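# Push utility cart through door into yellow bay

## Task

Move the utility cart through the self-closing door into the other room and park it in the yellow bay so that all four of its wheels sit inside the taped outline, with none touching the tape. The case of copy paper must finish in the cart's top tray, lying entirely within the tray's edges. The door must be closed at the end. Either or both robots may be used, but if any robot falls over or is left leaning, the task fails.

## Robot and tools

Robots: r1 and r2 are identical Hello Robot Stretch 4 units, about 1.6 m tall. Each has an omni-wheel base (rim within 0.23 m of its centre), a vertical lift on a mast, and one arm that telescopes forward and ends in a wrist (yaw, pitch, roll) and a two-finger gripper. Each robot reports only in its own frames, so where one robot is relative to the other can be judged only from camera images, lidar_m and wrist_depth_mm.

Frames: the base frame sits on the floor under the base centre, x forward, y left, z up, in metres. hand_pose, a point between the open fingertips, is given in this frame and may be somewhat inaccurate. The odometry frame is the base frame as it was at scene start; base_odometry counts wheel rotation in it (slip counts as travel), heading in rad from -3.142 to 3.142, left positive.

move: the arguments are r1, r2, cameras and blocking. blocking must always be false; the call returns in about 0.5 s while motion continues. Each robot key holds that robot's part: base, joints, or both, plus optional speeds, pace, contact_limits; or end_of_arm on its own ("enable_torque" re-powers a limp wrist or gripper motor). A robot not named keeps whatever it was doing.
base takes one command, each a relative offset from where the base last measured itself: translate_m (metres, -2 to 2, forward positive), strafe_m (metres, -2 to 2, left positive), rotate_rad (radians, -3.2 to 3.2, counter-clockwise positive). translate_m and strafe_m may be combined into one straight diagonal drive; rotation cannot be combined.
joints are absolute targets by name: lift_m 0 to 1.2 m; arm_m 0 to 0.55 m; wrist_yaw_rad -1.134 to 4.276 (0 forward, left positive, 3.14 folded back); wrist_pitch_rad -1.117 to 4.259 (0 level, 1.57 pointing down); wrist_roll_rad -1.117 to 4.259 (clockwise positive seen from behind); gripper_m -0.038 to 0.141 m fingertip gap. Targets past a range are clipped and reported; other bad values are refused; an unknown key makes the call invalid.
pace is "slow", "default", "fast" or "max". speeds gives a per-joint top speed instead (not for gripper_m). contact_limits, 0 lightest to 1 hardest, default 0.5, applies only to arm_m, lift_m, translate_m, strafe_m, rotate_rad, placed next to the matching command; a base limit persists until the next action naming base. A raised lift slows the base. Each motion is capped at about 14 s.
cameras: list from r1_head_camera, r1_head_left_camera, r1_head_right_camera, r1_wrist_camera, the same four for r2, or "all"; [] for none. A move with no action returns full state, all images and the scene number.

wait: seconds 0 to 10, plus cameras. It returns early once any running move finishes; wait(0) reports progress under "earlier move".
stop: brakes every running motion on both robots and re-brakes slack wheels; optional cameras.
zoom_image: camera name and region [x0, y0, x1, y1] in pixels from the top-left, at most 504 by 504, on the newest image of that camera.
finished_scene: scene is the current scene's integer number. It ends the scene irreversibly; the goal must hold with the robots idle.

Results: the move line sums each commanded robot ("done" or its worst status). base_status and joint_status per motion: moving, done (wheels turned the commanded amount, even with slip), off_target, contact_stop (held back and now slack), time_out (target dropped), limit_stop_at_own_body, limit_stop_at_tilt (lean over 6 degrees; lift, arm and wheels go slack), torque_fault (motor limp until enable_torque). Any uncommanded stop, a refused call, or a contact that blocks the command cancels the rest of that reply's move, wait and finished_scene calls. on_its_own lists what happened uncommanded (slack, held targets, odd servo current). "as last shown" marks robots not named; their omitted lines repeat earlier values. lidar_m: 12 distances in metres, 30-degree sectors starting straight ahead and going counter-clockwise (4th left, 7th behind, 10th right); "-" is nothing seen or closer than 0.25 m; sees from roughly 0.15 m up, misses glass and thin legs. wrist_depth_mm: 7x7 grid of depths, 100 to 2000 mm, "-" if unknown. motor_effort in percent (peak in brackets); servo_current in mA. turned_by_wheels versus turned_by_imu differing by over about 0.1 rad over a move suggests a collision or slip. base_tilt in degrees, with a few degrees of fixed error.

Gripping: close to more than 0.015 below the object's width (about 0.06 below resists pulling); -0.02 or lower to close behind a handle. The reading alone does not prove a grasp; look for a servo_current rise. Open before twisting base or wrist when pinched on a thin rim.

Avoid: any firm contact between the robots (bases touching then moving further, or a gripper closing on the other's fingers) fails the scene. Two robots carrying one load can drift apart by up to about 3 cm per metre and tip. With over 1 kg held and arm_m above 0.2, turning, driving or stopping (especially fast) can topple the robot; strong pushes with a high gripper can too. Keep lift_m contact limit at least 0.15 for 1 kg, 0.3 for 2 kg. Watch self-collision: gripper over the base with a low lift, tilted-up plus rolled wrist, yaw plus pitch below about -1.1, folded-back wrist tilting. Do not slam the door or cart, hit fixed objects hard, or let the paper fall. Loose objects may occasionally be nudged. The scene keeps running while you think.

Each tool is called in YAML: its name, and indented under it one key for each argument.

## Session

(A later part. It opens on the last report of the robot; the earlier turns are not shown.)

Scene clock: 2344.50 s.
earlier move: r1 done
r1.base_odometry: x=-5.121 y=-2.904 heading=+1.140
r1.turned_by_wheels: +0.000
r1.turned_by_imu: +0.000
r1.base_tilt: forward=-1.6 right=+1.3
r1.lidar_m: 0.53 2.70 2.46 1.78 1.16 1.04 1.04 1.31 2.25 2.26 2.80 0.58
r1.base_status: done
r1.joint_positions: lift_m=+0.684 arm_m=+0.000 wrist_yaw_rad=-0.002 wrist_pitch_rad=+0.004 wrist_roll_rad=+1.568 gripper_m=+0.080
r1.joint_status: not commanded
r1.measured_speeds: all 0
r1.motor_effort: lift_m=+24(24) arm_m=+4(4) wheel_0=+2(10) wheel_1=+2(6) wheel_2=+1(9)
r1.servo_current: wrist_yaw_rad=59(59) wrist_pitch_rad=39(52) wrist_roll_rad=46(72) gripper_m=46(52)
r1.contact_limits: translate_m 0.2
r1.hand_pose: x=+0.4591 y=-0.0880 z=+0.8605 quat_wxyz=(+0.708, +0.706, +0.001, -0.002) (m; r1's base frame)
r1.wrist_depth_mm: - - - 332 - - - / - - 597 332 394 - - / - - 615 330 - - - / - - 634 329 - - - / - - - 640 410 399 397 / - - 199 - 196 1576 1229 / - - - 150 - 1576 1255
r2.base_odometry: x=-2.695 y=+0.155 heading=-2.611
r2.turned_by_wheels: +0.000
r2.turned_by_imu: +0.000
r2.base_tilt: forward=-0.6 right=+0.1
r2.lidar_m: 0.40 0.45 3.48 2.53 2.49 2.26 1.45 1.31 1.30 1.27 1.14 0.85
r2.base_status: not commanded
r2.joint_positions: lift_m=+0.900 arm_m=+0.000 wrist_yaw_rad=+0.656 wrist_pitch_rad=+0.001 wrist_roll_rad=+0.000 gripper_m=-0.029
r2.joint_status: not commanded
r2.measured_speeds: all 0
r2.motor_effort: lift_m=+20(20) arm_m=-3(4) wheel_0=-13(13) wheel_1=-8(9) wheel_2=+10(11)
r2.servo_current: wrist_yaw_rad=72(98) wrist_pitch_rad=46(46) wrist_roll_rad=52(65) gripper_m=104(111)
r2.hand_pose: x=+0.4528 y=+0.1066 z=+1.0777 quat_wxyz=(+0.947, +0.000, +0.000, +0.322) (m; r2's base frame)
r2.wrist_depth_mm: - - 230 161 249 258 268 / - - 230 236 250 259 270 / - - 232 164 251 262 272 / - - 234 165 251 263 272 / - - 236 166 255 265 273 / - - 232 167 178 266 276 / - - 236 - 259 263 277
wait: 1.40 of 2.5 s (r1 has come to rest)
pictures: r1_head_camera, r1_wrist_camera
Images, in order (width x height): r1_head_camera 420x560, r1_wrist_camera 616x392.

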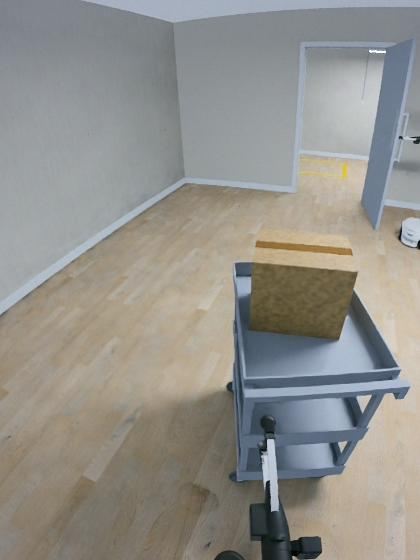

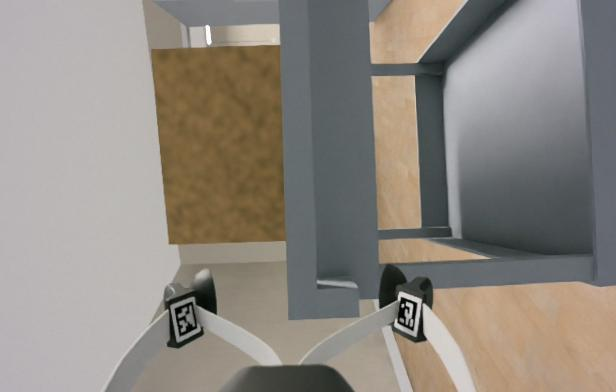

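move:
  blocking: false
  r1: {"base": {"translate_m": 0.165, "strafe_m": 0.02}, "contact_limits": {"translate_m": 0.15}, "pace": "slow"}

wait:
  seconds: 3
  cameras: ["r1_head_camera", "r1_wrist_camera"]

Scene clock: 2354.63 s.
move: r1 moving
r1.base_odometry: x=-5.117 y=-2.892 heading=+1.140
r1.turned_by_wheels: +0.000
r1.turned_by_imu: +0.000
r1.base_tilt: forward=-1.6 right=+1.3
r1.lidar_m: 0.52 2.70 2.45 1.81 1.16 1.04 1.07 1.33 2.25 2.27 2.80 0.54
r1.base_status: translate_m moving; strafe_m moving
r1.joint_positions: lift_m=+0.684 arm_m=+0.000 wrist_yaw_rad=-0.002 wrist_pitch_rad=+0.004 wrist_roll_rad=+1.568 gripper_m=+0.080
r1.joint_status: not commanded
r1.measured_speeds: translate_m=+0.049 strafe_m=+0.006 rotate_rad=-0.001 lift_m=+0.000 arm_m=+0.000 wrist_yaw_rad=+0.000 wrist_pitch_rad=+0.000 wrist_roll_rad=+0.000
r1.motor_effort: lift_m=+24(24) arm_m=+4(4) wheel_0=+4(7) wheel_1=+5(7) wheel_2=-5(7)
r1.servo_current: wrist_yaw_rad=59(65) wrist_pitch_rad=46(52) wrist_roll_rad=46(72) gripper_m=46(46)
r1.contact_limits: translate_m 0.15
r1.hand_pose: x=+0.4591 y=-0.0880 z=+0.8605 quat_wxyz=(+0.708, +0.706, +0.001, -0.002) (m; r1's base frame)
r1.wrist_depth_mm: - - - 322 - - - / - - 591 320 384 - - / - - 609 320 - - - / - - 621 609 - - - / - - - 634 399 384 387 / - - 200 336 195 1537 1255 / - - - 149 - 1576 1255
r2: as last shown
r2.lidar_m: 0.42 0.44 3.48 2.53 2.46 2.27 1.45 1.31 1.31 1.28 1.13 0.85
r2.motor_effort: lift_m=+20(20) arm_m=-3(4) wheel_0=-12(13) wheel_1=-9(9) wheel_2=+11(11)
r2.servo_current: wrist_yaw_rad=72(98) wrist_pitch_rad=39(46) wrist_roll_rad=46(52) gripper_m=98(104)
r2.wrist_depth_mm: - - 230 162 248 259 268 / - - 231 234 249 259 268 / - - 232 164 251 260 271 / - - 233 165 252 262 272 / - - 236 167 254 263 274 / - - 233 167 178 267 276 / - - 236 - 258 263 278
pictures: none

Scene clock: 2357.07 s.
earlier move: r1 done
r1.base_odometry: x=-5.070 y=-2.746 heading=+1.141
r1.turned_by_wheels: +0.000
r1.turned_by_imu: +0.000
r1.base_tilt: forward=-1.6 right=+1.2
r1.lidar_m: 0.46 2.66 2.39 2.00 1.30 1.17 1.18 1.48 2.33 2.36 0.59 0.41
r1.base_status: done
r1.joint_positions: lift_m=+0.684 arm_m=+0.000 wrist_yaw_rad=-0.002 wrist_pitch_rad=+0.004 wrist_roll_rad=+1.568 gripper_m=+0.080
r1.joint_status: not commanded
r1.measured_speeds: all 0
r1.motor_effort: lift_m=+24(24) arm_m=+4(4) wheel_0=+7(9) wheel_1=+3(8) wheel_2=-4(8)
r1.servo_current: wrist_yaw_rad=65(72) wrist_pitch_rad=39(52) wrist_roll_rad=39(72) gripper_m=39(52)
r1.contact_limits: translate_m 0.15
r1.hand_pose: x=+0.4591 y=-0.0880 z=+0.8605 quat_wxyz=(+0.708, +0.706, +0.001, -0.002) (m; r1's base frame)
r1.wrist_depth_mm: - 442 442 180 241 - - / - 459 455 241 240 - - / - 473 469 241 241 - - / - 488 488 242 241 - - / - - - 241 241 1661 - / - - 200 242 211 250 250 / - - - 138 181 1808 1229
r2.base_odometry: x=-2.695 y=+0.155 heading=-2.611
r2.turned_by_wheels: +0.000
r2.turned_by_imu: +0.000
r2.base_tilt: forward=-0.6 right=+0.1
r2.lidar_m: 0.41 0.42 3.48 2.57 2.47 2.23 1.43 1.28 1.29 1.25 1.14 0.88
r2.base_status: not commanded
r2.joint_positions: lift_m=+0.900 arm_m=+0.000 wrist_yaw_rad=+0.656 wrist_pitch_rad=+0.001 wrist_roll_rad=+0.000 gripper_m=-0.029
r2.joint_status: not commanded
r2.measured_speeds: all 0
r2.motor_effort: lift_m=+20(20) arm_m=-3(4) wheel_0=-12(13) wheel_1=-8(9) wheel_2=+10(11)
r2.servo_current: wrist_yaw_rad=85(98) wrist_pitch_rad=39(46) wrist_roll_rad=46(59) gripper_m=111(111)
r2.hand_pose: x=+0.4528 y=+0.1066 z=+1.0777 quat_wxyz=(+0.947, +0.000, +0.000, +0.322) (m; r2's base frame)
r2.wrist_depth_mm: - - 231 162 248 258 268 / - - 231 234 250 259 268 / - - 233 164 250 260 270 / - - 234 165 252 263 273 / - - 235 167 255 264 273 / - - 232 167 178 265 276 / - - 235 - 259 263 278
wait: 2.43 of 3 s (r1 has come to rest)
pictures: r1_head_camera, r1_wrist_camera
Images, in order (width x height): r1_head_camera 420x560, r1_wrist_camera 616x392.

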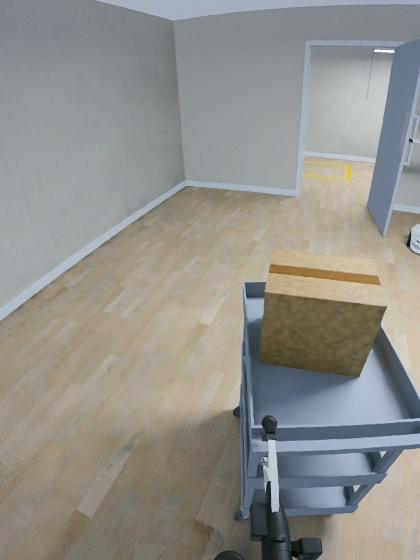

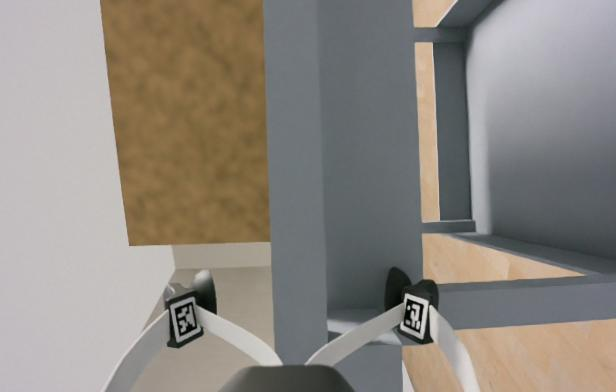

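move:
  blocking: false
  r1: {"base": {"translate_m": 0.018, "strafe_m": -0.018}, "contact_limits": {"translate_m": 0.15}, "pace": "slow"}

wait:
  seconds: 1.2

move:
  blocking: false
  r1: {"joints": {"gripper_m": -0.03}}

wait:
  seconds: 2
  cameras: ["r1_head_camera", "r1_wrist_camera"]

Scene clock: 2366.63 s.
move: r1 moving
r1.base_odometry: x=-5.058 y=-2.741 heading=+1.141
r1.turned_by_wheels: +0.000
r1.turned_by_imu: +0.000
r1.base_tilt: forward=-1.6 right=+1.3
r1.lidar_m: 0.47 2.65 2.39 2.09 1.33 1.19 1.21 1.50 2.32 2.34 0.53 0.42
r1.base_status: translate_m moving; strafe_m moving
r1.joint_positions: lift_m=+0.684 arm_m=+0.000 wrist_yaw_rad=-0.002 wrist_pitch_rad=+0.004 wrist_roll_rad=+1.569 gripper_m=+0.080
r1.joint_status: not commanded
r1.measured_speeds: translate_m=+0.035 strafe_m=-0.036 rotate_rad=+0.001 lift_m=+0.000 arm_m=+0.000 wrist_yaw_rad=+0.000 wrist_pitch_rad=+0.000 wrist_roll_rad=+0.000
r1.motor_effort: lift_m=+24(24) arm_m=+4(4) wheel_0=+9(12) wheel_1=+0(4) wheel_2=-9(10)
r1.servo_current: wrist_yaw_rad=52(65) wrist_pitch_rad=46(52) wrist_roll_rad=46(59) gripper_m=39(46)
r1.contact_limits: translate_m 0.15
r1.hand_pose: x=+0.4591 y=-0.0880 z=+0.8605 quat_wxyz=(+0.708, +0.706, +0.001, -0.002) (m; r1's base frame)
r1.wrist_depth_mm: - 433 436 233 234 - - / - 449 452 174 236 - - / - 462 462 235 236 - - / - 484 484 236 238 - - / - - - 178 239 1756 - / - - 199 232 208 248 251 / - - - 138 180 1756 1229
r2: as last shown
r2.lidar_m: 0.40 0.40 3.48 2.53 2.43 2.23 1.44 1.29 1.31 1.27 1.14 0.85
r2.motor_effort: lift_m=+20(20) arm_m=-3(4) wheel_0=-13(13) wheel_1=-8(9) wheel_2=+11(11)
r2.servo_current: wrist_yaw_rad=72(104) wrist_pitch_rad=39(39) wrist_roll_rad=52(59) gripper_m=104(104)
r2.wrist_depth_mm: - - 230 162 248 258 268 / - - 231 235 250 259 270 / - - 232 164 251 260 272 / - - 233 165 252 263 272 / - - 236 167 254 264 274 / - - 233 167 178 266 277 / - - 236 - 257 262 278
pictures: none

Scene clock: 2367.40 s.
earlier move: r1 done
r1.base_odometry: x=-5.047 y=-2.737 heading=+1.141
r1.turned_by_wheels: +0.000
r1.turned_by_imu: +0.000
r1.base_tilt: forward=-1.6 right=+1.2
r1.lidar_m: 0.46 2.67 2.41 2.09 1.32 1.20 1.21 1.53 2.31 2.34 0.55 0.42
r1.base_status: done
r1.joint_positions: lift_m=+0.684 arm_m=+0.000 wrist_yaw_rad=-0.001 wrist_pitch_rad=+0.004 wrist_roll_rad=+1.569 gripper_m=+0.080
r1.joint_status: not commanded
r1.measured_speeds: all 0
r1.motor_effort: lift_m=+24(24) arm_m=+4(4) wheel_0=+4(13) wheel_1=-2(4) wheel_2=-2(10)
r1.servo_current: wrist_yaw_rad=33(65) wrist_pitch_rad=39(52) wrist_roll_rad=46(59) gripper_m=39(52)
r1.contact_limits: translate_m 0.15
r1.hand_pose: x=+0.4591 y=-0.0878 z=+0.8605 quat_wxyz=(+0.708, +0.706, +0.001, -0.002) (m; r1's base frame)
r1.wrist_depth_mm: - 430 427 227 229 - - / - 445 449 172 231 - - / - 466 466 175 235 - - / - 492 488 236 238 - - / - - - 240 240 1808 1255 / - - 200 242 195 253 254 / - - - 139 186 1576 1229
r2.base_odometry: x=-2.695 y=+0.155 heading=-2.611
r2.turned_by_wheels: +0.000
r2.turned_by_imu: +0.000
r2.base_tilt: forward=-0.6 right=+0.1
r2.lidar_m: 0.40 0.43 3.45 2.56 2.42 2.25 1.44 1.30 1.34 1.26 1.12 0.87
r2.base_status: not commanded
r2.joint_positions: lift_m=+0.900 arm_m=+0.000 wrist_yaw_rad=+0.656 wrist_pitch_rad=+0.001 wrist_roll_rad=+0.000 gripper_m=-0.029
r2.joint_status: not commanded
r2.measured_speeds: all 0
r2.motor_effort: lift_m=+20(20) arm_m=-3(4) wheel_0=-12(13) wheel_1=-9(9) wheel_2=+11(11)
r2.servo_current: wrist_yaw_rad=85(104) wrist_pitch_rad=39(46) wrist_roll_rad=52(65) gripper_m=98(111)
r2.hand_pose: x=+0.4528 y=+0.1066 z=+1.0777 quat_wxyz=(+0.947, +0.000, +0.000, +0.322) (m; r2's base frame)
r2.wrist_depth_mm: - - 230 162 248 259 268 / - - 230 235 250 259 268 / - - 233 164 252 260 272 / - - 233 165 252 263 272 / - - 236 167 254 263 274 / - - 233 167 178 266 276 / - - 236 - 258 263 278
wait: 0.77 of 1.2 s (r1 has come to rest)
pictures: none

Scene clock: 2367.90 s.
move: r1 moving
r1.base_odometry: x=-5.047 y=-2.737 heading=+1.141
r1.turned_by_wheels: +0.000
r1.turned_by_imu: +0.000
r1.base_tilt: forward=-1.6 right=+1.3
r1.lidar_m: 0.43 2.65 2.41 2.07 1.34 1.19 1.22 1.52 2.32 2.35 0.56 0.40
r1.base_status: not commanded
r1.joint_positions: lift_m=+0.684 arm_m=+0.000 wrist_yaw_rad=-0.001 wrist_pitch_rad=+0.004 wrist_roll_rad=+1.569 gripper_m=+0.062
r1.joint_status: gripper_m moving
r1.measured_speeds: all 0
r1.motor_effort: lift_m=+24(24) arm_m=+4(4) wheel_0=+5(5) wheel_1=-2(3) wheel_2=-2(2)
r1.servo_current: wrist_yaw_rad=46(65) wrist_pitch_rad=39(52) wrist_roll_rad=52(65) gripper_m=104(111)
r1.contact_limits: translate_m 0.15
r1.hand_pose: x=+0.4591 y=-0.0878 z=+0.8605 quat_wxyz=(+0.708, +0.706, +0.001, -0.002) (m; r1's base frame)
r1.wrist_depth_mm: - 430 433 229 229 - - / - 442 452 173 233 - - / - 469 466 176 236 - - / - 496 488 237 239 - - / - - - 241 242 1756 1255 / - - 191 244 192 253 255 / - - - 138 189 1756 1229
r2: as last shown
r2.lidar_m: 0.39 0.42 3.49 2.52 2.43 2.27 1.42 1.31 1.31 1.28 1.14 0.87
r2.motor_effort: lift_m=+20(20) arm_m=-3(4) wheel_0=-12(13) wheel_1=-9(9) wheel_2=+10(11)
r2.servo_current: wrist_yaw_rad=91(91) wrist_pitch_rad=39(46) wrist_roll_rad=52(59) gripper_m=98(104)
r2.wrist_depth_mm: - - 230 161 249 259 270 / - - 230 234 249 259 268 / - - 232 165 250 260 271 / - - 234 165 251 262 272 / - - 236 167 254 264 273 / - - 234 167 178 265 276 / - - 236 - 258 263 277
pictures: none

Scene clock: 2369.20 s.
earlier move: r1 done
r1.base_odometry: x=-5.047 y=-2.737 heading=+1.141
r1.turned_by_wheels: +0.000
r1.turned_by_imu: +0.000
r1.base_tilt: forward=-1.6 right=+1.3
r1.lidar_m: 0.44 2.65 2.39 2.11 1.34 1.20 1.23 1.54 2.32 2.35 0.55 0.43
r1.base_status: not commanded
r1.joint_positions: lift_m=+0.684 arm_m=+0.000 wrist_yaw_rad=-0.001 wrist_pitch_rad=+0.004 wrist_roll_rad=+1.569 gripper_m=-0.029
r1.joint_status: all done
r1.measured_speeds: all 0
r1.motor_effort: lift_m=+24(24) arm_m=-4(4) wheel_0=+2(5) wheel_1=-2(3) wheel_2=+0(2)
r1.servo_current: wrist_yaw_rad=65(65) wrist_pitch_rad=46(52) wrist_roll_rad=39(65) gripper_m=72(169)
r1.contact_limits: translate_m 0.15
r1.hand_pose: x=+0.4592 y=-0.0878 z=+0.8605 quat_wxyz=(+0.708, +0.706, +0.001, -0.002) (m; r1's base frame)
r1.wrist_depth_mm: - 427 424 223 224 - - / - 439 442 167 227 - - / - 462 462 170 230 - - / - 484 477 172 232 - - / - - - 233 235 1756 1281 / - - 204 192 182 248 249 / - 156 - 139 182 142 1229
r2.base_odometry: x=-2.695 y=+0.155 heading=-2.611
r2.turned_by_wheels: +0.000
r2.turned_by_imu: +0.000
r2.base_tilt: forward=-0.6 right=+0.1
r2.lidar_m: 0.40 0.43 3.48 2.52 2.44 2.23 1.42 1.30 1.32 1.28 1.14 0.88
r2.base_status: not commanded
r2.joint_positions: lift_m=+0.900 arm_m=+0.000 wrist_yaw_rad=+0.656 wrist_pitch_rad=+0.001 wrist_roll_rad=+0.000 gripper_m=-0.029
r2.joint_status: not commanded
r2.measured_speeds: all 0
r2.motor_effort: lift_m=+20(20) arm_m=-3(4) wheel_0=-13(13) wheel_1=-9(9) wheel_2=+10(11)
r2.servo_current: wrist_yaw_rad=91(91) wrist_pitch_rad=33(46) wrist_roll_rad=59(59) gripper_m=98(111)
r2.hand_pose: x=+0.4528 y=+0.1066 z=+1.0777 quat_wxyz=(+0.947, +0.000, +0.000, +0.322) (m; r2's base frame)
r2.wrist_depth_mm: - - 230 162 248 258 268 / - - 231 235 249 258 270 / - - 232 164 251 262 270 / - - 234 165 251 263 272 / - - 236 167 255 264 273 / - - 234 167 178 266 274 / - - 236 - 257 263 279
wait: 1.30 of 2 s (r1 has come to rest)
pictures: r1_head_camera, r1_wrist_camera
Images, in order (width x height): r1_head_camera 420x560, r1_wrist_camera 616x392.

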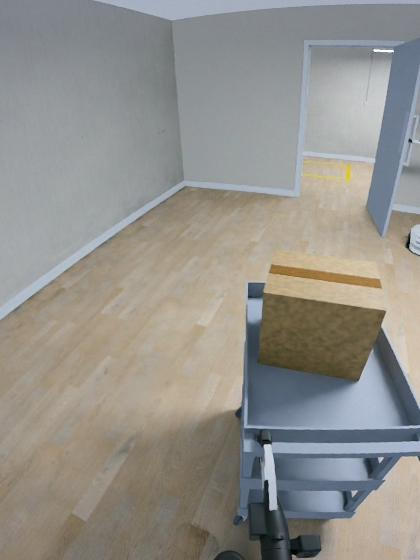

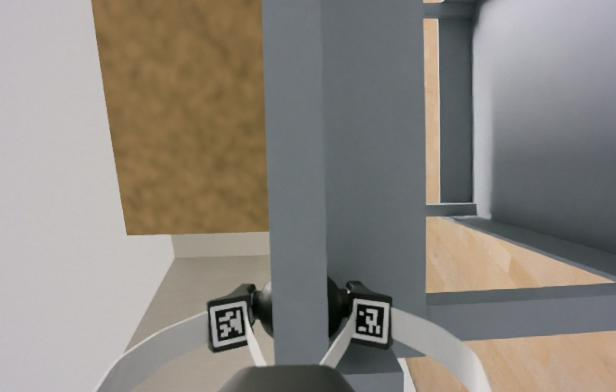

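move:
  blocking: false
  r1: {"base": {"translate_m": 0.12, "strafe_m": 0.0}, "contact_limits": {"translate_m": 0.4}, "pace": "slow"}

wait:
  seconds: 3
  cameras: ["r1_head_camera", "r1_wrist_camera"]

Scene clock: 2374.47 s.
move: r1 moving
r1.base_odometry: x=-5.041 y=-2.726 heading=+1.141
r1.turned_by_wheels: +0.000
r1.turned_by_imu: +0.000
r1.base_tilt: forward=-1.6 right=+1.3
r1.lidar_m: 0.45 2.67 2.39 2.10 1.33 1.21 1.23 1.53 2.31 2.33 0.55 0.44
r1.base_status: translate_m moving; strafe_m moving
r1.joint_positions: lift_m=+0.684 arm_m=+0.000 wrist_yaw_rad=-0.001 wrist_pitch_rad=+0.005 wrist_roll_rad=+1.569 gripper_m=-0.029
r1.joint_status: not commanded
r1.measured_speeds: translate_m=+0.047 strafe_m=+0.001 rotate_rad=+0.005 lift_m=+0.000 arm_m=+0.000 wrist_yaw_rad=+0.000 wrist_pitch_rad=+0.000 wrist_roll_rad=+0.000
r1.motor_effort: lift_m=+24(24) arm_m=+1(4) wheel_0=+8(8) wheel_1=+4(6) wheel_2=-6(6)
r1.servo_current: wrist_yaw_rad=52(59) wrist_pitch_rad=46(52) wrist_roll_rad=39(59) gripper_m=52(78)
r1.contact_limits: translate_m 0.4
r1.hand_pose: x=+0.4591 y=-0.0878 z=+0.8605 quat_wxyz=(+0.708, +0.706, +0.001, -0.002) (m; r1's base frame)
r1.wrist_depth_mm: - 415 418 217 219 - - / - 433 430 219 220 - - / - 452 449 221 224 - - / - 473 473 164 225 - - / - - - 165 228 1756 - / - - - 168 229 243 239 / - - 184 137 179 135 1182
r2: as last shown
r2.lidar_m: 0.40 0.43 3.49 2.56 2.42 2.25 1.43 1.29 1.32 1.25 1.11 0.86
r2.motor_effort: lift_m=+20(20) arm_m=-3(4) wheel_0=-12(13) wheel_1=-9(9) wheel_2=+10(11)
r2.servo_current: wrist_yaw_rad=72(91) wrist_pitch_rad=39(46) wrist_roll_rad=52(52) gripper_m=104(111)
r2.wrist_depth_mm: - - 229 162 249 258 268 / - - 230 235 250 259 268 / - - 232 164 251 260 271 / - - 233 165 251 263 272 / - - 235 167 254 264 274 / - - 232 167 178 267 277 / - - 236 - 258 264 278
pictures: none

Scene clock: 2376.47 s.
earlier move: r1 done
r1.base_odometry: x=-4.997 y=-2.628 heading=+1.141
r1.turned_by_wheels: +0.000
r1.turned_by_imu: -0.001
r1.base_tilt: forward=-1.6 right=+1.3
r1.lidar_m: 0.44 2.62 2.32 2.28 1.46 1.30 1.32 1.67 2.35 2.38 0.44 0.39
r1.base_status: done
r1.joint_positions: lift_m=+0.684 arm_m=+0.000 wrist_yaw_rad=-0.001 wrist_pitch_rad=+0.006 wrist_roll_rad=+1.569 gripper_m=-0.029
r1.joint_status: not commanded
r1.measured_speeds: all 0
r1.motor_effort: lift_m=+24(24) arm_m=+5(5) wheel_0=+2(14) wheel_1=+2(9) wheel_2=-4(11)
r1.servo_current: wrist_yaw_rad=59(65) wrist_pitch_rad=52(59) wrist_roll_rad=39(65) gripper_m=52(78)
r1.contact_limits: translate_m 0.4
r1.hand_pose: x=+0.4591 y=-0.0878 z=+0.8601 quat_wxyz=(+0.708, +0.706, +0.002, -0.003) (m; r1's base frame)
r1.wrist_depth_mm: - 389 394 188 191 - - / - 415 415 195 199 - - / - 445 445 - 206 - - / - - - - 215 1618 - / - - - - 224 1661 1229 / - - 206 185 183 244 247 / - - 183 134 178 135 1229
r2.base_odometry: x=-2.695 y=+0.155 heading=-2.611
r2.turned_by_wheels: +0.000
r2.turned_by_imu: +0.000
r2.base_tilt: forward=-0.6 right=+0.1
r2.lidar_m: 0.38 0.44 3.49 2.50 2.37 2.24 1.42 1.28 1.31 1.27 1.14 0.86
r2.base_status: not commanded
r2.joint_positions: lift_m=+0.900 arm_m=+0.000 wrist_yaw_rad=+0.656 wrist_pitch_rad=+0.001 wrist_roll_rad=+0.000 gripper_m=-0.029
r2.joint_status: not commanded
r2.measured_speeds: all 0
r2.motor_effort: lift_m=+20(20) arm_m=-3(4) wheel_0=-13(13) wheel_1=-8(9) wheel_2=+10(11)
r2.servo_current: wrist_yaw_rad=78(91) wrist_pitch_rad=33(52) wrist_roll_rad=72(72) gripper_m=104(111)
r2.hand_pose: x=+0.4528 y=+0.1066 z=+1.0777 quat_wxyz=(+0.947, +0.000, +0.000, +0.322) (m; r2's base frame)
r2.wrist_depth_mm: - - 230 162 250 258 268 / - - 230 235 249 260 268 / - - 232 164 251 262 272 / - - 234 165 251 264 272 / - - 235 167 254 265 273 / - - 232 167 178 267 276 / - - 236 - 258 262 277
wait: 2.00 of 3 s (r1 has come to rest)
pictures: r1_head_camera, r1_wrist_camera
Images, in order (width x height): r1_head_camera 420x560, r1_wrist_camera 616x392.

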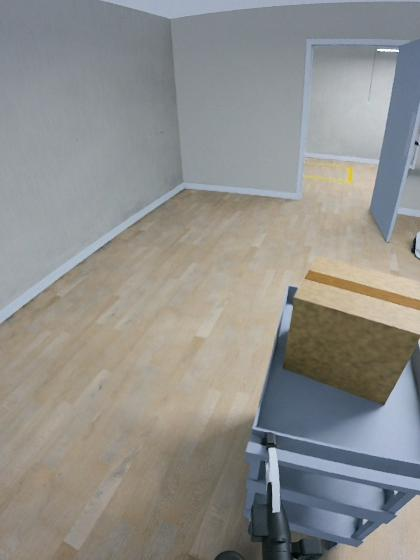

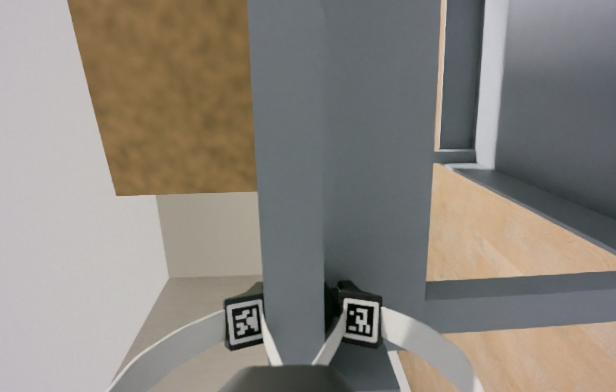

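move:
  blocking: false
  r1: {"base": {"translate_m": 0.07, "strafe_m": 0.0}, "contact_limits": {"translate_m": 0.4}, "pace": "slow"}

wait:
  seconds: 2
  cameras: ["r1_head_camera", "r1_wrist_camera"]

Scene clock: 2388.90 s.
move: r1 moving
r1.base_odometry: x=-4.991 y=-2.617 heading=+1.141
r1.turned_by_wheels: +0.000
r1.turned_by_imu: +0.000
r1.base_tilt: forward=-1.6 right=+1.3
r1.lidar_m: 0.42 2.61 2.33 2.30 1.47 1.32 1.31 1.67 2.37 2.40 0.42 0.39
r1.base_status: translate_m moving; strafe_m moving
r1.joint_positions: lift_m=+0.684 arm_m=+0.000 wrist_yaw_rad=-0.001 wrist_pitch_rad=+0.006 wrist_roll_rad=+1.569 gripper_m=-0.029
r1.joint_status: not commanded
r1.measured_speeds: translate_m=+0.049 strafe_m=+0.000 rotate_rad=+0.003 lift_m=+0.000 arm_m=+0.000 wrist_yaw_rad=+0.000 wrist_pitch_rad=+0.000 wrist_roll_rad=+0.000
r1.motor_effort: lift_m=+24(24) arm_m=+5(5) wheel_0=+5(7) wheel_1=+5(5) wheel_2=-9(10)
r1.servo_current: wrist_yaw_rad=59(59) wrist_pitch_rad=46(59) wrist_roll_rad=39(59) gripper_m=52(59)
r1.contact_limits: translate_m 0.4
r1.hand_pose: x=+0.4591 y=-0.0878 z=+0.8601 quat_wxyz=(+0.708, +0.706, +0.002, -0.003) (m; r1's base frame)
r1.wrist_depth_mm: - 389 389 185 188 - - / - 413 421 193 196 - - / - 452 449 200 204 - - / - - - - 213 1537 - / - - - - 223 1618 1229 / - - - 186 184 244 247 / - - 183 - 179 135 1205
r2: as last shown
r2.lidar_m: 0.39 0.42 3.50 2.45 2.35 2.29 1.44 1.28 1.31 1.27 1.13 0.87
r2.motor_effort: lift_m=+20(20) arm_m=-3(4) wheel_0=-12(13) wheel_1=-9(9) wheel_2=+10(11)
r2.servo_current: wrist_yaw_rad=85(85) wrist_pitch_rad=39(39) wrist_roll_rad=52(59) gripper_m=104(111)
r2.wrist_depth_mm: - - 230 161 248 258 268 / - - 231 235 249 259 268 / - - 233 164 251 260 271 / - - 233 165 252 262 273 / - - 235 166 254 265 274 / - - 234 167 178 266 277 / - - 235 - 257 263 278
pictures: none

Scene clock: 2390.37 s.
earlier move: r1 done
r1.base_odometry: x=-4.967 y=-2.565 heading=+1.141
r1.turned_by_wheels: +0.000
r1.turned_by_imu: +0.000
r1.base_tilt: forward=-1.6 right=+1.3
r1.lidar_m: 0.45 2.58 2.31 2.37 1.51 1.37 1.40 1.77 2.36 2.40 0.42 0.38
r1.base_status: done
r1.joint_positions: lift_m=+0.684 arm_m=+0.000 wrist_yaw_rad=-0.001 wrist_pitch_rad=+0.006 wrist_roll_rad=+1.569 gripper_m=-0.029
r1.joint_status: not commanded
r1.measured_speeds: all 0
r1.motor_effort: lift_m=+24(24) arm_m=+5(5) wheel_0=+2(8) wheel_1=+4(6) wheel_2=-5(10)
r1.servo_current: wrist_yaw_rad=46(65) wrist_pitch_rad=46(59) wrist_roll_rad=26(59) gripper_m=52(59)
r1.contact_limits: translate_m 0.4
r1.hand_pose: x=+0.4591 y=-0.0878 z=+0.8601 quat_wxyz=(+0.708, +0.706, +0.002, -0.003) (m; r1's base frame)
r1.wrist_depth_mm: - 377 384 119 176 176 - / - 407 413 - 185 - - / - 445 452 - 195 - - / - - - - 206 1618 1205 / - - - - 220 1537 1138 / - - 204 184 183 247 248 / - - - 133 180 135 1205
r2.base_odometry: x=-2.695 y=+0.155 heading=-2.611
r2.turned_by_wheels: +0.000
r2.turned_by_imu: +0.000
r2.base_tilt: forward=-0.6 right=+0.1
r2.lidar_m: 0.41 0.42 3.46 2.41 2.32 2.25 1.42 1.28 1.30 1.26 1.14 0.86
r2.base_status: not commanded
r2.joint_positions: lift_m=+0.900 arm_m=+0.000 wrist_yaw_rad=+0.656 wrist_pitch_rad=+0.001 wrist_roll_rad=+0.000 gripper_m=-0.029
r2.joint_status: not commanded
r2.measured_speeds: all 0
r2.motor_effort: lift_m=+20(20) arm_m=-3(4) wheel_0=-12(13) wheel_1=-9(9) wheel_2=+11(11)
r2.servo_current: wrist_yaw_rad=85(91) wrist_pitch_rad=39(46) wrist_roll_rad=39(59) gripper_m=104(111)
r2.hand_pose: x=+0.4528 y=+0.1066 z=+1.0777 quat_wxyz=(+0.947, +0.000, +0.000, +0.322) (m; r2's base frame)
r2.wrist_depth_mm: - - 230 162 249 258 268 / - - 230 235 250 260 268 / - - 232 164 250 260 270 / - - 234 165 251 262 272 / - - 234 167 255 264 273 / - - 233 167 178 266 276 / - - 236 - 257 262 277
wait: 1.47 of 2 s (r1 has come to rest)
pictures: r1_head_camera, r1_wrist_camera
Images, in order (width x height): r1_head_camera 420x560, r1_wrist_camera 616x392.

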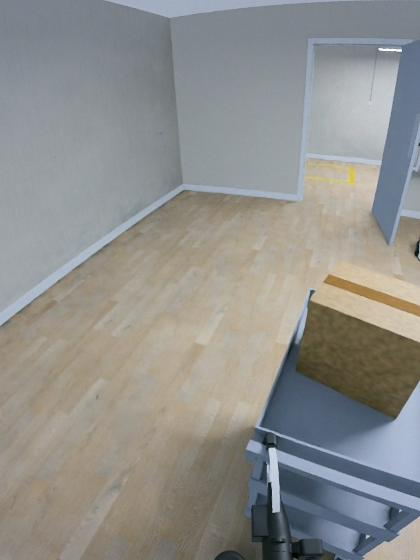

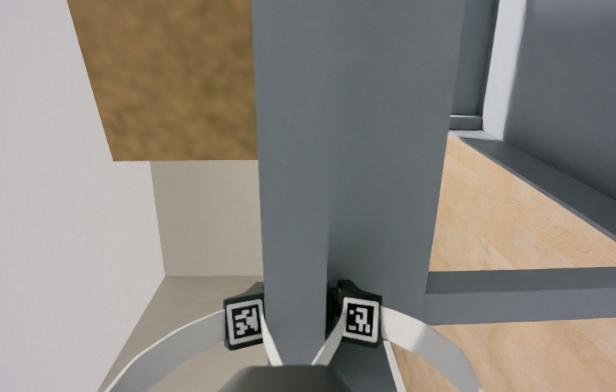

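zoom_image:
  camera: "r1_head_camera"
  region: [220, 400, 420, 540]

Scaled by 2.520 from the camera's 420x560 image, which has a finer 600x800 frame.

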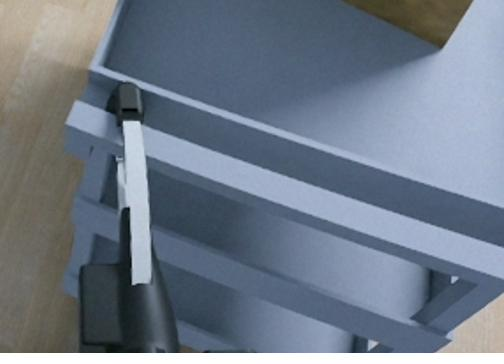

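move:
  blocking: false
  r1: {"joints": {"gripper_m": 0.08}}

wait:
  seconds: 2

move:
  blocking: false
  r1: {"base": {"translate_m": -0.12, "strafe_m": 0.0}, "pace": "slow"}

wait:
  seconds: 3

move:
  blocking: false
  r1: {"base": {"rotate_rad": -0.34}}

wait:
  seconds: 2
  cameras: ["r1_head_camera", "r1_wrist_camera"]

Scene clock: 2406.20 s.
move: r1 moving
r1.base_odometry: x=-4.967 y=-2.565 heading=+1.141
r1.turned_by_wheels: +0.000
r1.turned_by_imu: +0.000
r1.base_tilt: forward=-1.6 right=+1.3
r1.lidar_m: 0.45 2.56 2.31 2.37 1.53 1.37 1.39 1.76 2.36 2.40 0.43 0.39
r1.base_status: not commanded
r1.joint_positions: lift_m=+0.684 arm_m=+0.000 wrist_yaw_rad=-0.001 wrist_pitch_rad=+0.006 wrist_roll_rad=+1.569 gripper_m=-0.004
r1.joint_status: gripper_m moving
r1.measured_speeds: all 0
r1.motor_effort: lift_m=+24(24) arm_m=+5(5) wheel_0=+3(3) wheel_1=+4(4) wheel_2=-5(5)
r1.servo_current: wrist_yaw_rad=39(59) wrist_pitch_rad=46(52) wrist_roll_rad=39(59) gripper_m=59(65)
r1.contact_limits: translate_m 0.4
r1.hand_pose: x=+0.4591 y=-0.0878 z=+0.8601 quat_wxyz=(+0.708, +0.706, +0.002, -0.003) (m; r1's base frame)
r1.wrist_depth_mm: - 384 384 120 178 - - / - 415 415 - 187 - - / - 462 455 - 198 - - / - - - - 209 1576 1205 / - - - 157 224 1499 1182 / - - - 168 186 250 254 / - - 186 143 166 1397 1229
r2: as last shown
r2.lidar_m: 0.41 0.44 3.46 2.42 2.32 2.25 1.43 1.30 1.31 1.27 1.11 0.83
r2.motor_effort: lift_m=+20(20) arm_m=-3(4) wheel_0=-13(13) wheel_1=-9(9) wheel_2=+11(11)
r2.servo_current: wrist_yaw_rad=78(91) wrist_pitch_rad=39(46) wrist_roll_rad=46(52) gripper_m=98(111)
r2.wrist_depth_mm: - - 230 162 249 258 268 / - - 230 235 249 259 267 / - - 232 164 251 260 271 / - - 234 165 251 263 271 / - - 236 167 255 263 273 / - - 232 167 178 266 276 / - - 236 - 258 263 278
pictures: none

Scene clock: 2407.50 s.
earlier move: r1 done
r1.base_odometry: x=-4.967 y=-2.564 heading=+1.141
r1.turned_by_wheels: +0.000
r1.turned_by_imu: +0.000
r1.base_tilt: forward=-1.6 right=+1.2
r1.lidar_m: 0.45 2.60 2.32 2.36 1.54 1.36 1.38 1.77 2.37 2.39 0.42 0.39
r1.base_status: not commanded
r1.joint_positions: lift_m=+0.684 arm_m=+0.000 wrist_yaw_rad=-0.001 wrist_pitch_rad=+0.002 wrist_roll_rad=+1.569 gripper_m=+0.080
r1.joint_status: all done
r1.measured_speeds: all 0
r1.motor_effort: lift_m=+22(24) arm_m=+4(5) wheel_0=+3(3) wheel_1=+3(4) wheel_2=-2(5)
r1.servo_current: wrist_yaw_rad=59(72) wrist_pitch_rad=39(52) wrist_roll_rad=46(59) gripper_m=39(111)
r1.contact_limits: translate_m 0.4
r1.hand_pose: x=+0.4591 y=-0.0878 z=+0.8614 quat_wxyz=(+0.708, +0.706, +0.000, -0.001) (m; r1's base frame)
r1.wrist_depth_mm: - 389 392 - 184 - - / - 427 424 - 195 - - / - 477 469 - 206 1499 - / - - - - 220 1661 1255 / - - - - 236 1464 1098 / - - 199 248 195 260 1182 / - - - 139 198 1576 1255
r2.base_odometry: x=-2.695 y=+0.155 heading=-2.611
r2.turned_by_wheels: +0.000
r2.turned_by_imu: +0.000
r2.base_tilt: forward=-0.6 right=+0.1
r2.lidar_m: 0.37 0.41 3.46 2.42 2.33 2.24 1.44 1.29 1.29 1.25 1.12 0.85
r2.base_status: not commanded
r2.joint_positions: lift_m=+0.900 arm_m=+0.000 wrist_yaw_rad=+0.656 wrist_pitch_rad=+0.001 wrist_roll_rad=+0.000 gripper_m=-0.029
r2.joint_status: not commanded
r2.measured_speeds: all 0
r2.motor_effort: lift_m=+20(20) arm_m=-3(4) wheel_0=-12(13) wheel_1=-9(9) wheel_2=+10(11)
r2.servo_current: wrist_yaw_rad=78(91) wrist_pitch_rad=46(46) wrist_roll_rad=52(59) gripper_m=104(111)
r2.hand_pose: x=+0.4528 y=+0.1066 z=+1.0777 quat_wxyz=(+0.947, +0.000, +0.000, +0.322) (m; r2's base frame)
r2.wrist_depth_mm: - - 229 162 248 258 268 / - - 231 235 251 259 268 / - - 232 164 251 260 270 / - - 234 165 252 262 273 / - - 235 167 253 264 273 / - - 233 167 178 266 276 / - - 236 - 258 263 277
wait: 1.30 of 2 s (r1 has come to rest)
pictures: none

Scene clock: 2408.00 s.
move: r1 moving
r1.base_odometry: x=-4.973 y=-2.576 heading=+1.140
r1.turned_by_wheels: +0.000
r1.turned_by_imu: +0.000
r1.base_tilt: forward=-1.6 right=+1.3
r1.lidar_m: 0.48 2.59 2.31 2.36 1.50 1.37 1.39 1.72 2.37 2.40 0.42 0.39
r1.base_status: translate_m moving; strafe_m moving
r1.joint_positions: lift_m=+0.684 arm_m=+0.000 wrist_yaw_rad=-0.001 wrist_pitch_rad=+0.002 wrist_roll_rad=+1.569 gripper_m=+0.080
r1.joint_status: not commanded
r1.measured_speeds: translate_m=-0.048 strafe_m=+0.000 rotate_rad=+0.000 lift_m=+0.000 arm_m=+0.000 wrist_yaw_rad=+0.000 wrist_pitch_rad=+0.000 wrist_roll_rad=+0.000
r1.motor_effort: lift_m=+22(22) arm_m=+4(5) wheel_0=-6(6) wheel_1=-5(5) wheel_2=+4(7)
r1.servo_current: wrist_yaw_rad=39(65) wrist_pitch_rad=39(46) wrist_roll_rad=46(59) gripper_m=46(46)
r1.hand_pose: x=+0.4591 y=-0.0878 z=+0.8614 quat_wxyz=(+0.708, +0.706, +0.000, -0.001) (m; r1's base frame)
r1.wrist_depth_mm: - 397 402 - 192 - - / - 436 433 146 204 - - / - 484 477 156 217 1661 - / - - - 227 231 1661 1255 / - - - 249 246 1499 1098 / - - 199 257 195 274 1205 / - - - 138 219 1576 1229
r2: as last shown
r2.lidar_m: 0.40 0.45 3.49 2.39 2.33 2.22 1.45 1.30 1.32 1.25 1.14 0.80
r2.motor_effort: lift_m=+20(20) arm_m=-4(4) wheel_0=-12(13) wheel_1=-9(9) wheel_2=+11(11)
r2.servo_current: wrist_yaw_rad=85(91) wrist_pitch_rad=39(46) wrist_roll_rad=46(59) gripper_m=104(104)
r2.wrist_depth_mm: - - 230 162 249 259 268 / - - 231 235 249 259 268 / - - 232 164 250 262 271 / - - 235 164 251 262 272 / - - 235 166 254 264 273 / - - 233 167 178 266 277 / - - 236 - 258 263 277
pictures: none

Scene clock: 2410.00 s.
earlier move: r1 done
r1.base_odometry: x=-5.017 y=-2.673 heading=+1.140
r1.turned_by_wheels: +0.000
r1.turned_by_imu: +0.000
r1.base_tilt: forward=-1.6 right=+1.3
r1.lidar_m: 0.52 2.62 2.33 2.20 1.41 1.27 1.29 1.61 2.35 2.39 0.55 0.50
r1.base_status: done
r1.joint_positions: lift_m=+0.684 arm_m=+0.000 wrist_yaw_rad=-0.001 wrist_pitch_rad=+0.002 wrist_roll_rad=+1.569 gripper_m=+0.080
r1.joint_status: not commanded
r1.measured_speeds: all 0
r1.motor_effort: lift_m=+22(22) arm_m=+4(5) wheel_0=-4(7) wheel_1=-4(7) wheel_2=+3(7)
r1.servo_current: wrist_yaw_rad=39(72) wrist_pitch_rad=39(46) wrist_roll_rad=59(72) gripper_m=39(52)
r1.hand_pose: x=+0.4591 y=-0.0878 z=+0.8614 quat_wxyz=(+0.708, +0.706, +0.000, -0.001) (m; r1's base frame)
r1.wrist_depth_mm: - 484 484 229 286 - - / - - 521 242 301 - - / - - 569 256 324 - - / - - - - - 1808 - / - - - - 377 392 387 / - - 199 324 190 1661 1255 / - - - 150 - 1576 1255
r2.base_odometry: x=-2.695 y=+0.155 heading=-2.611
r2.turned_by_wheels: +0.000
r2.turned_by_imu: +0.000
r2.base_tilt: forward=-0.6 right=+0.0
r2.lidar_m: 0.41 0.43 3.45 2.41 2.32 2.25 1.42 1.28 1.29 1.26 1.12 0.85
r2.base_status: not commanded
r2.joint_positions: lift_m=+0.900 arm_m=+0.000 wrist_yaw_rad=+0.656 wrist_pitch_rad=+0.001 wrist_roll_rad=+0.000 gripper_m=-0.029
r2.joint_status: not commanded
r2.measured_speeds: all 0
r2.motor_effort: lift_m=+20(20) arm_m=-3(4) wheel_0=-12(13) wheel_1=-9(9) wheel_2=+11(11)
r2.servo_current: wrist_yaw_rad=72(98) wrist_pitch_rad=39(46) wrist_roll_rad=46(59) gripper_m=104(111)
r2.hand_pose: x=+0.4528 y=+0.1066 z=+1.0777 quat_wxyz=(+0.947, +0.000, +0.000, +0.322) (m; r2's base frame)
r2.wrist_depth_mm: - - 230 162 249 258 268 / - - 231 234 250 259 268 / - - 233 164 251 260 271 / - - 233 165 252 262 273 / - - 234 167 255 265 273 / - - 233 167 178 266 277 / - - 236 - 258 263 277
wait: 2.00 of 3 s (r1 has come to rest)
pictures: none

Scene clock: 2410.50 s.
move: r1 moving
r1.base_odometry: x=-5.017 y=-2.673 heading=+0.904
r1.turned_by_wheels: -0.236
r1.turned_by_imu: -0.238
r1.base_tilt: forward=-1.6 right=+1.3
r1.lidar_m: 0.48 3.02 2.39 2.35 1.64 1.30 1.26 1.41 2.14 2.35 2.55 0.50
r1.base_status: rotate_rad moving
r1.joint_positions: lift_m=+0.684 arm_m=+0.000 wrist_yaw_rad=-0.001 wrist_pitch_rad=+0.002 wrist_roll_rad=+1.569 gripper_m=+0.080
r1.joint_status: not commanded
r1.measured_speeds: translate_m=+0.001 strafe_m=+0.000 rotate_rad=-0.680 lift_m=+0.000 arm_m=+0.000 wrist_yaw_rad=+0.000 wrist_pitch_rad=+0.000 wrist_roll_rad=+0.000
r1.motor_effort: lift_m=+22(22) arm_m=+4(4) wheel_0=+2(9) wheel_1=+4(7) wheel_2=+3(8)
r1.servo_current: wrist_yaw_rad=52(72) wrist_pitch_rad=33(46) wrist_roll_rad=59(59) gripper_m=46(46)
r1.hand_pose: x=+0.4591 y=-0.0878 z=+0.8614 quat_wxyz=(+0.708, +0.706, +0.000, -0.001) (m; r1's base frame)
r1.wrist_depth_mm: - - - 603 296 - - / - 512 492 247 306 - - / - - 530 256 319 - - / - - 564 267 330 - - / - - 609 591 340 1921 - / - - 200 - 189 1661 - / - - - 143 377 379 382
r2: as last shown
r2.base_tilt: forward=-0.6 right=+0.1
r2.lidar_m: 0.40 0.44 3.49 2.41 2.32 2.22 1.42 1.30 1.30 1.26 1.14 0.88
r2.motor_effort: lift_m=+20(20) arm_m=-3(4) wheel_0=-13(13) wheel_1=-9(9) wheel_2=+11(11)
r2.servo_current: wrist_yaw_rad=72(98) wrist_pitch_rad=39(46) wrist_roll_rad=46(52) gripper_m=104(104)
r2.wrist_depth_mm: - - 230 162 249 259 268 / - - 231 235 250 259 268 / - - 233 164 251 262 271 / - - 234 165 252 262 272 / - - 235 167 255 264 273 / - - 232 167 178 266 276 / - - 236 - 258 264 278
pictures: none

Scene clock: 2411.13 s.
earlier move: r1 done
r1.base_odometry: x=-5.017 y=-2.673 heading=+0.801
r1.turned_by_wheels: -0.103
r1.turned_by_imu: -0.104
r1.base_tilt: forward=-1.6 right=+1.3
r1.lidar_m: 0.49 3.31 2.45 2.36 1.79 1.33 1.26 1.36 1.92 2.33 2.46 0.50
r1.base_status: done
r1.joint_positions: lift_m=+0.684 arm_m=+0.000 wrist_yaw_rad=-0.001 wrist_pitch_rad=+0.002 wrist_roll_rad=+1.569 gripper_m=+0.080
r1.joint_status: not commanded
r1.measured_speeds: all 0
r1.motor_effort: lift_m=+22(22) arm_m=+4(4) wheel_0=+3(9) wheel_1=+2(7) wheel_2=-1(8)
r1.servo_current: wrist_yaw_rad=46(72) wrist_pitch_rad=39(46) wrist_roll_rad=59(59) gripper_m=39(46)
r1.hand_pose: x=+0.4591 y=-0.0878 z=+0.8614 quat_wxyz=(+0.708, +0.706, +0.000, -0.001) (m; r1's base frame)
r1.wrist_depth_mm: - - - 266 329 330 330 / - - - - 329 1863 - / - - 634 271 330 - - / - - 539 274 334 - - / - - 564 559 338 - - / - - 211 281 190 - - / - - - 142 - 1808 -
r2.base_odometry: x=-2.695 y=+0.155 heading=-2.611
r2.turned_by_wheels: +0.000
r2.turned_by_imu: +0.000
r2.base_tilt: forward=-0.6 right=+0.1
r2.lidar_m: 0.42 0.42 3.47 2.39 2.32 2.25 1.44 1.29 1.33 1.27 1.14 0.89
r2.base_status: not commanded
r2.joint_positions: lift_m=+0.900 arm_m=+0.000 wrist_yaw_rad=+0.656 wrist_pitch_rad=+0.001 wrist_roll_rad=+0.000 gripper_m=-0.029
r2.joint_status: not commanded
r2.measured_speeds: all 0
r2.motor_effort: lift_m=+20(21) arm_m=-3(4) wheel_0=-13(13) wheel_1=-8(9) wheel_2=+11(11)
r2.servo_current: wrist_yaw_rad=85(98) wrist_pitch_rad=46(46) wrist_roll_rad=59(59) gripper_m=98(104)
r2.hand_pose: x=+0.4528 y=+0.1066 z=+1.0777 quat_wxyz=(+0.947, +0.000, +0.000, +0.322) (m; r2's base frame)
r2.wrist_depth_mm: - - 229 162 249 258 268 / - - 230 233 250 259 268 / - - 232 164 250 262 271 / - - 233 165 251 263 272 / - - 236 167 255 264 274 / - - 232 167 178 266 276 / - - 236 - 258 262 277
wait: 0.63 of 2 s (r1 has come to rest)
pictures: r1_head_camera, r1_wrist_camera
Images, in order (width x height): r1_head_camera 420x560, r1_wrist_camera 616x392.

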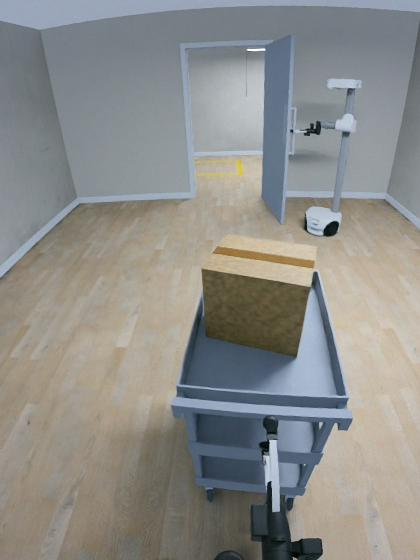

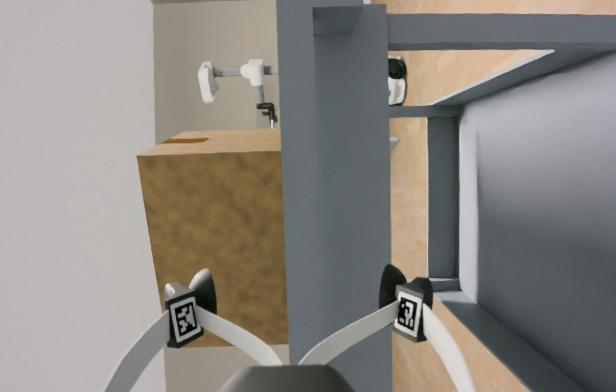

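zoom_image:
  camera: "r1_head_camera"
  region: [150, 20, 350, 250]

Scaled by 2.191 from the camera's 420x560 image, which has a finer 600x800 frame.

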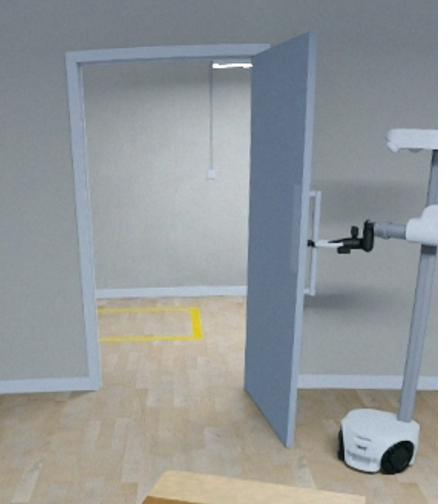

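move:
  blocking: false
  r1: {"base": {"rotate_rad": -0.035}}

wait:
  seconds: 1

move:
  blocking: false
  r1: {"base": {"translate_m": 0.105, "strafe_m": 0.03}, "contact_limits": {"translate_m": 0.15}, "pace": "slow"}

wait:
  seconds: 2.5
  cameras: ["r1_head_camera", "r1_wrist_camera"]

Scene clock: 2441.30 s.
move: r1 moving
r1.base_odometry: x=-5.018 y=-2.673 heading=+0.766
r1.turned_by_wheels: -0.035
r1.turned_by_imu: -0.035
r1.base_tilt: forward=-1.6 right=+1.3
r1.lidar_m: 0.49 0.54 2.47 2.36 1.81 1.33 1.26 1.32 1.85 2.33 2.44 0.51
r1.base_status: rotate_rad moving
r1.joint_positions: lift_m=+0.684 arm_m=+0.000 wrist_yaw_rad=-0.001 wrist_pitch_rad=+0.002 wrist_roll_rad=+1.569 gripper_m=+0.080
r1.joint_status: not commanded
r1.measured_speeds: all 0
r1.motor_effort: lift_m=+22(22) arm_m=+4(4) wheel_0=+2(6) wheel_1=+1(6) wheel_2=+1(4)
r1.servo_current: wrist_yaw_rad=59(59) wrist_pitch_rad=39(46) wrist_roll_rad=52(65) gripper_m=46(46)
r1.hand_pose: x=+0.4591 y=-0.0878 z=+0.8614 quat_wxyz=(+0.708, +0.706, +0.000, -0.001) (m; r1's base frame)
r1.wrist_depth_mm: - - - 274 332 334 336 / - - - - 349 1537 - / - - 732 272 334 - - / - - 535 276 334 - - / - - 559 549 338 - - / - - 211 282 190 - - / - - - 142 - 1808 -
r2: as last shown
r2.base_tilt: forward=-0.7 right=+0.1
r2.lidar_m: 0.40 0.43 3.49 2.40 2.31 2.25 1.42 1.30 1.32 1.25 1.13 0.88
r2.motor_effort: lift_m=+20(20) arm_m=-4(4) wheel_0=-12(13) wheel_1=-9(9) wheel_2=+11(11)
r2.servo_current: wrist_yaw_rad=78(91) wrist_pitch_rad=39(46) wrist_roll_rad=46(59) gripper_m=104(111)
r2.wrist_depth_mm: - - 230 162 250 259 268 / - - 231 235 249 260 270 / - - 232 164 252 262 271 / - - 234 165 252 262 271 / - - 235 167 255 264 274 / - - 233 167 178 266 277 / - - 236 - 258 263 278
pictures: none

Scene clock: 2441.37 s.
earlier move: r1 done
r1.base_odometry: x=-5.018 y=-2.673 heading=+0.766
r1.turned_by_wheels: +0.000
r1.turned_by_imu: +0.000
r1.base_tilt: forward=-1.6 right=+1.3
r1.lidar_m: 0.50 0.54 2.47 2.37 1.82 1.31 1.26 1.32 1.86 2.35 2.43 0.51
r1.base_status: done
r1.joint_positions: lift_m=+0.684 arm_m=+0.000 wrist_yaw_rad=-0.001 wrist_pitch_rad=+0.002 wrist_roll_rad=+1.569 gripper_m=+0.080
r1.joint_status: not commanded
r1.measured_speeds: all 0
r1.motor_effort: lift_m=+22(22) arm_m=+4(4) wheel_0=+1(6) wheel_1=+0(6) wheel_2=+1(4)
r1.servo_current: wrist_yaw_rad=33(59) wrist_pitch_rad=46(46) wrist_roll_rad=52(65) gripper_m=46(46)
r1.hand_pose: x=+0.4591 y=-0.0878 z=+0.8614 quat_wxyz=(+0.708, +0.706, +0.000, -0.001) (m; r1's base frame)
r1.wrist_depth_mm: - - - 274 334 334 334 / - - - - 351 1464 - / - - 741 273 332 - - / - - 539 274 338 - - / - - 564 549 338 - - / - - 212 279 190 - - / - - - 142 - 1808 -
r2.base_odometry: x=-2.695 y=+0.155 heading=-2.611
r2.turned_by_wheels: +0.000
r2.turned_by_imu: +0.000
r2.base_tilt: forward=-0.7 right=+0.1
r2.lidar_m: 0.42 0.43 3.46 2.42 2.33 2.27 1.44 1.28 1.31 1.26 1.12 0.84
r2.base_status: not commanded
r2.joint_positions: lift_m=+0.900 arm_m=+0.000 wrist_yaw_rad=+0.656 wrist_pitch_rad=+0.001 wrist_roll_rad=+0.000 gripper_m=-0.029
r2.joint_status: not commanded
r2.measured_speeds: all 0
r2.motor_effort: lift_m=+20(20) arm_m=-3(4) wheel_0=-12(13) wheel_1=-9(9) wheel_2=+10(11)
r2.servo_current: wrist_yaw_rad=85(91) wrist_pitch_rad=33(46) wrist_roll_rad=46(59) gripper_m=91(111)
r2.hand_pose: x=+0.4528 y=+0.1066 z=+1.0777 quat_wxyz=(+0.947, +0.000, +0.000, +0.322) (m; r2's base frame)
r2.wrist_depth_mm: - - 231 161 248 259 268 / - - 231 234 248 257 270 / - - 233 164 251 262 272 / - - 233 165 251 263 272 / - - 236 167 254 264 273 / - - 234 167 178 267 276 / - - 236 - 257 263 276
wait: 0.07 of 1 s (r1 has come to rest)
pictures: none

Scene clock: 2441.87 s.
move: r1 moving
r1.base_odometry: x=-5.011 y=-2.662 heading=+0.766
r1.turned_by_wheels: +0.000
r1.turned_by_imu: +0.001
r1.base_tilt: forward=-1.6 right=+1.2
r1.lidar_m: 0.49 0.51 2.49 2.33 1.87 1.33 1.27 1.32 1.89 2.33 2.41 0.51
r1.base_status: translate_m moving; strafe_m moving
r1.joint_positions: lift_m=+0.684 arm_m=+0.000 wrist_yaw_rad=-0.001 wrist_pitch_rad=+0.002 wrist_roll_rad=+1.569 gripper_m=+0.080
r1.joint_status: not commanded
r1.measured_speeds: translate_m=+0.049 strafe_m=+0.014 rotate_rad=+0.000 lift_m=+0.000 arm_m=+0.000 wrist_yaw_rad=+0.000 wrist_pitch_rad=+0.000 wrist_roll_rad=+0.000
r1.motor_effort: lift_m=+22(22) arm_m=+4(4) wheel_0=+2(4) wheel_1=+6(7) wheel_2=-4(6)
r1.servo_current: wrist_yaw_rad=52(65) wrist_pitch_rad=39(52) wrist_roll_rad=33(52) gripper_m=46(46)
r1.contact_limits: translate_m 0.15
r1.hand_pose: x=+0.4591 y=-0.0878 z=+0.8614 quat_wxyz=(+0.708, +0.706, +0.000, -0.001) (m; r1's base frame)
r1.wrist_depth_mm: - - - 264 322 330 334 / - - - - - 1708 - / - - 691 263 322 - - / - - 530 264 327 - - / - - 549 544 327 - - / - - 211 270 188 - - / - - - 142 - 1756 -
r2: as last shown
r2.base_tilt: forward=-0.6 right=+0.1
r2.lidar_m: 0.39 0.42 3.47 2.41 2.33 2.26 1.45 1.30 1.28 1.28 1.13 0.88
r2.motor_effort: lift_m=+20(20) arm_m=-3(4) wheel_0=-13(13) wheel_1=-8(9) wheel_2=+11(11)
r2.servo_current: wrist_yaw_rad=78(85) wrist_pitch_rad=46(46) wrist_roll_rad=46(52) gripper_m=98(111)
r2.wrist_depth_mm: - - 230 162 249 258 268 / - - 231 235 250 260 267 / - - 232 164 251 260 271 / - - 234 165 252 262 273 / - - 236 167 254 264 274 / - - 233 167 178 267 276 / - - 235 - 258 264 278
pictures: none

Scene clock: 2443.70 s.
earlier move: r1 done
r1.base_odometry: x=-4.963 y=-2.579 heading=+0.766
r1.turned_by_wheels: +0.000
r1.turned_by_imu: +0.000
r1.base_tilt: forward=-1.6 right=+1.3
r1.lidar_m: 0.40 0.46 2.45 2.33 1.97 1.44 1.38 1.44 2.00 2.37 2.46 0.43
r1.base_status: done
r1.joint_positions: lift_m=+0.684 arm_m=+0.000 wrist_yaw_rad=-0.001 wrist_pitch_rad=+0.002 wrist_roll_rad=+1.569 gripper_m=+0.080
r1.joint_status: not commanded
r1.measured_speeds: all 0
r1.motor_effort: lift_m=+22(22) arm_m=+4(4) wheel_0=+5(6) wheel_1=+3(7) wheel_2=-4(7)
r1.servo_current: wrist_yaw_rad=33(72) wrist_pitch_rad=39(52) wrist_roll_rad=59(65) gripper_m=46(52)
r1.contact_limits: translate_m 0.15
r1.hand_pose: x=+0.4591 y=-0.0878 z=+0.8614 quat_wxyz=(+0.708, +0.706, +0.000, -0.001) (m; r1's base frame)
r1.wrist_depth_mm: - - - 230 232 1708 1281 / - - - - 235 842 - / - 436 433 176 236 - - / - 445 442 237 238 - - / - 469 466 180 239 - - / - 492 211 181 197 - - / - - 508 141 245 1661 -
r2.base_odometry: x=-2.695 y=+0.155 heading=-2.611
r2.turned_by_wheels: +0.000
r2.turned_by_imu: +0.000
r2.base_tilt: forward=-0.6 right=+0.1
r2.lidar_m: 0.39 0.44 3.48 2.41 2.32 2.24 1.40 1.29 1.30 1.25 1.13 0.86
r2.base_status: not commanded
r2.joint_positions: lift_m=+0.900 arm_m=+0.000 wrist_yaw_rad=+0.656 wrist_pitch_rad=+0.001 wrist_roll_rad=+0.000 gripper_m=-0.029
r2.joint_status: not commanded
r2.measured_speeds: all 0
r2.motor_effort: lift_m=+20(20) arm_m=-3(4) wheel_0=-12(13) wheel_1=-9(9) wheel_2=+10(11)
r2.servo_current: wrist_yaw_rad=85(91) wrist_pitch_rad=39(46) wrist_roll_rad=39(59) gripper_m=98(111)
r2.hand_pose: x=+0.4528 y=+0.1066 z=+1.0777 quat_wxyz=(+0.947, +0.000, +0.000, +0.322) (m; r2's base frame)
r2.wrist_depth_mm: - - 229 162 250 259 270 / - - 231 235 250 260 268 / - - 232 164 252 262 271 / - - 234 165 251 262 272 / - - 234 167 255 264 274 / - - 233 167 178 267 276 / - - 236 - 258 262 278
wait: 1.83 of 2.5 s (r1 has come to rest)
pictures: r1_head_camera, r1_wrist_camera
Images, in order (width x height): r1_head_camera 420x560, r1_wrist_camera 616x392.

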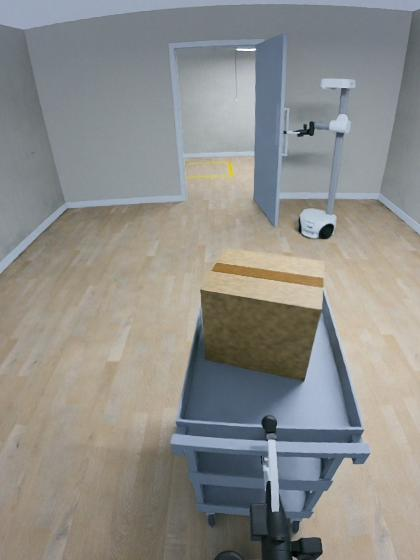

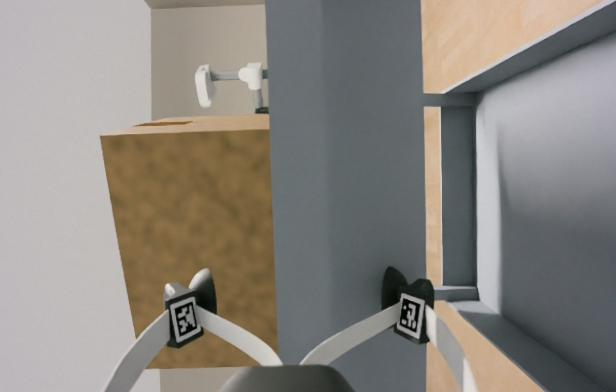

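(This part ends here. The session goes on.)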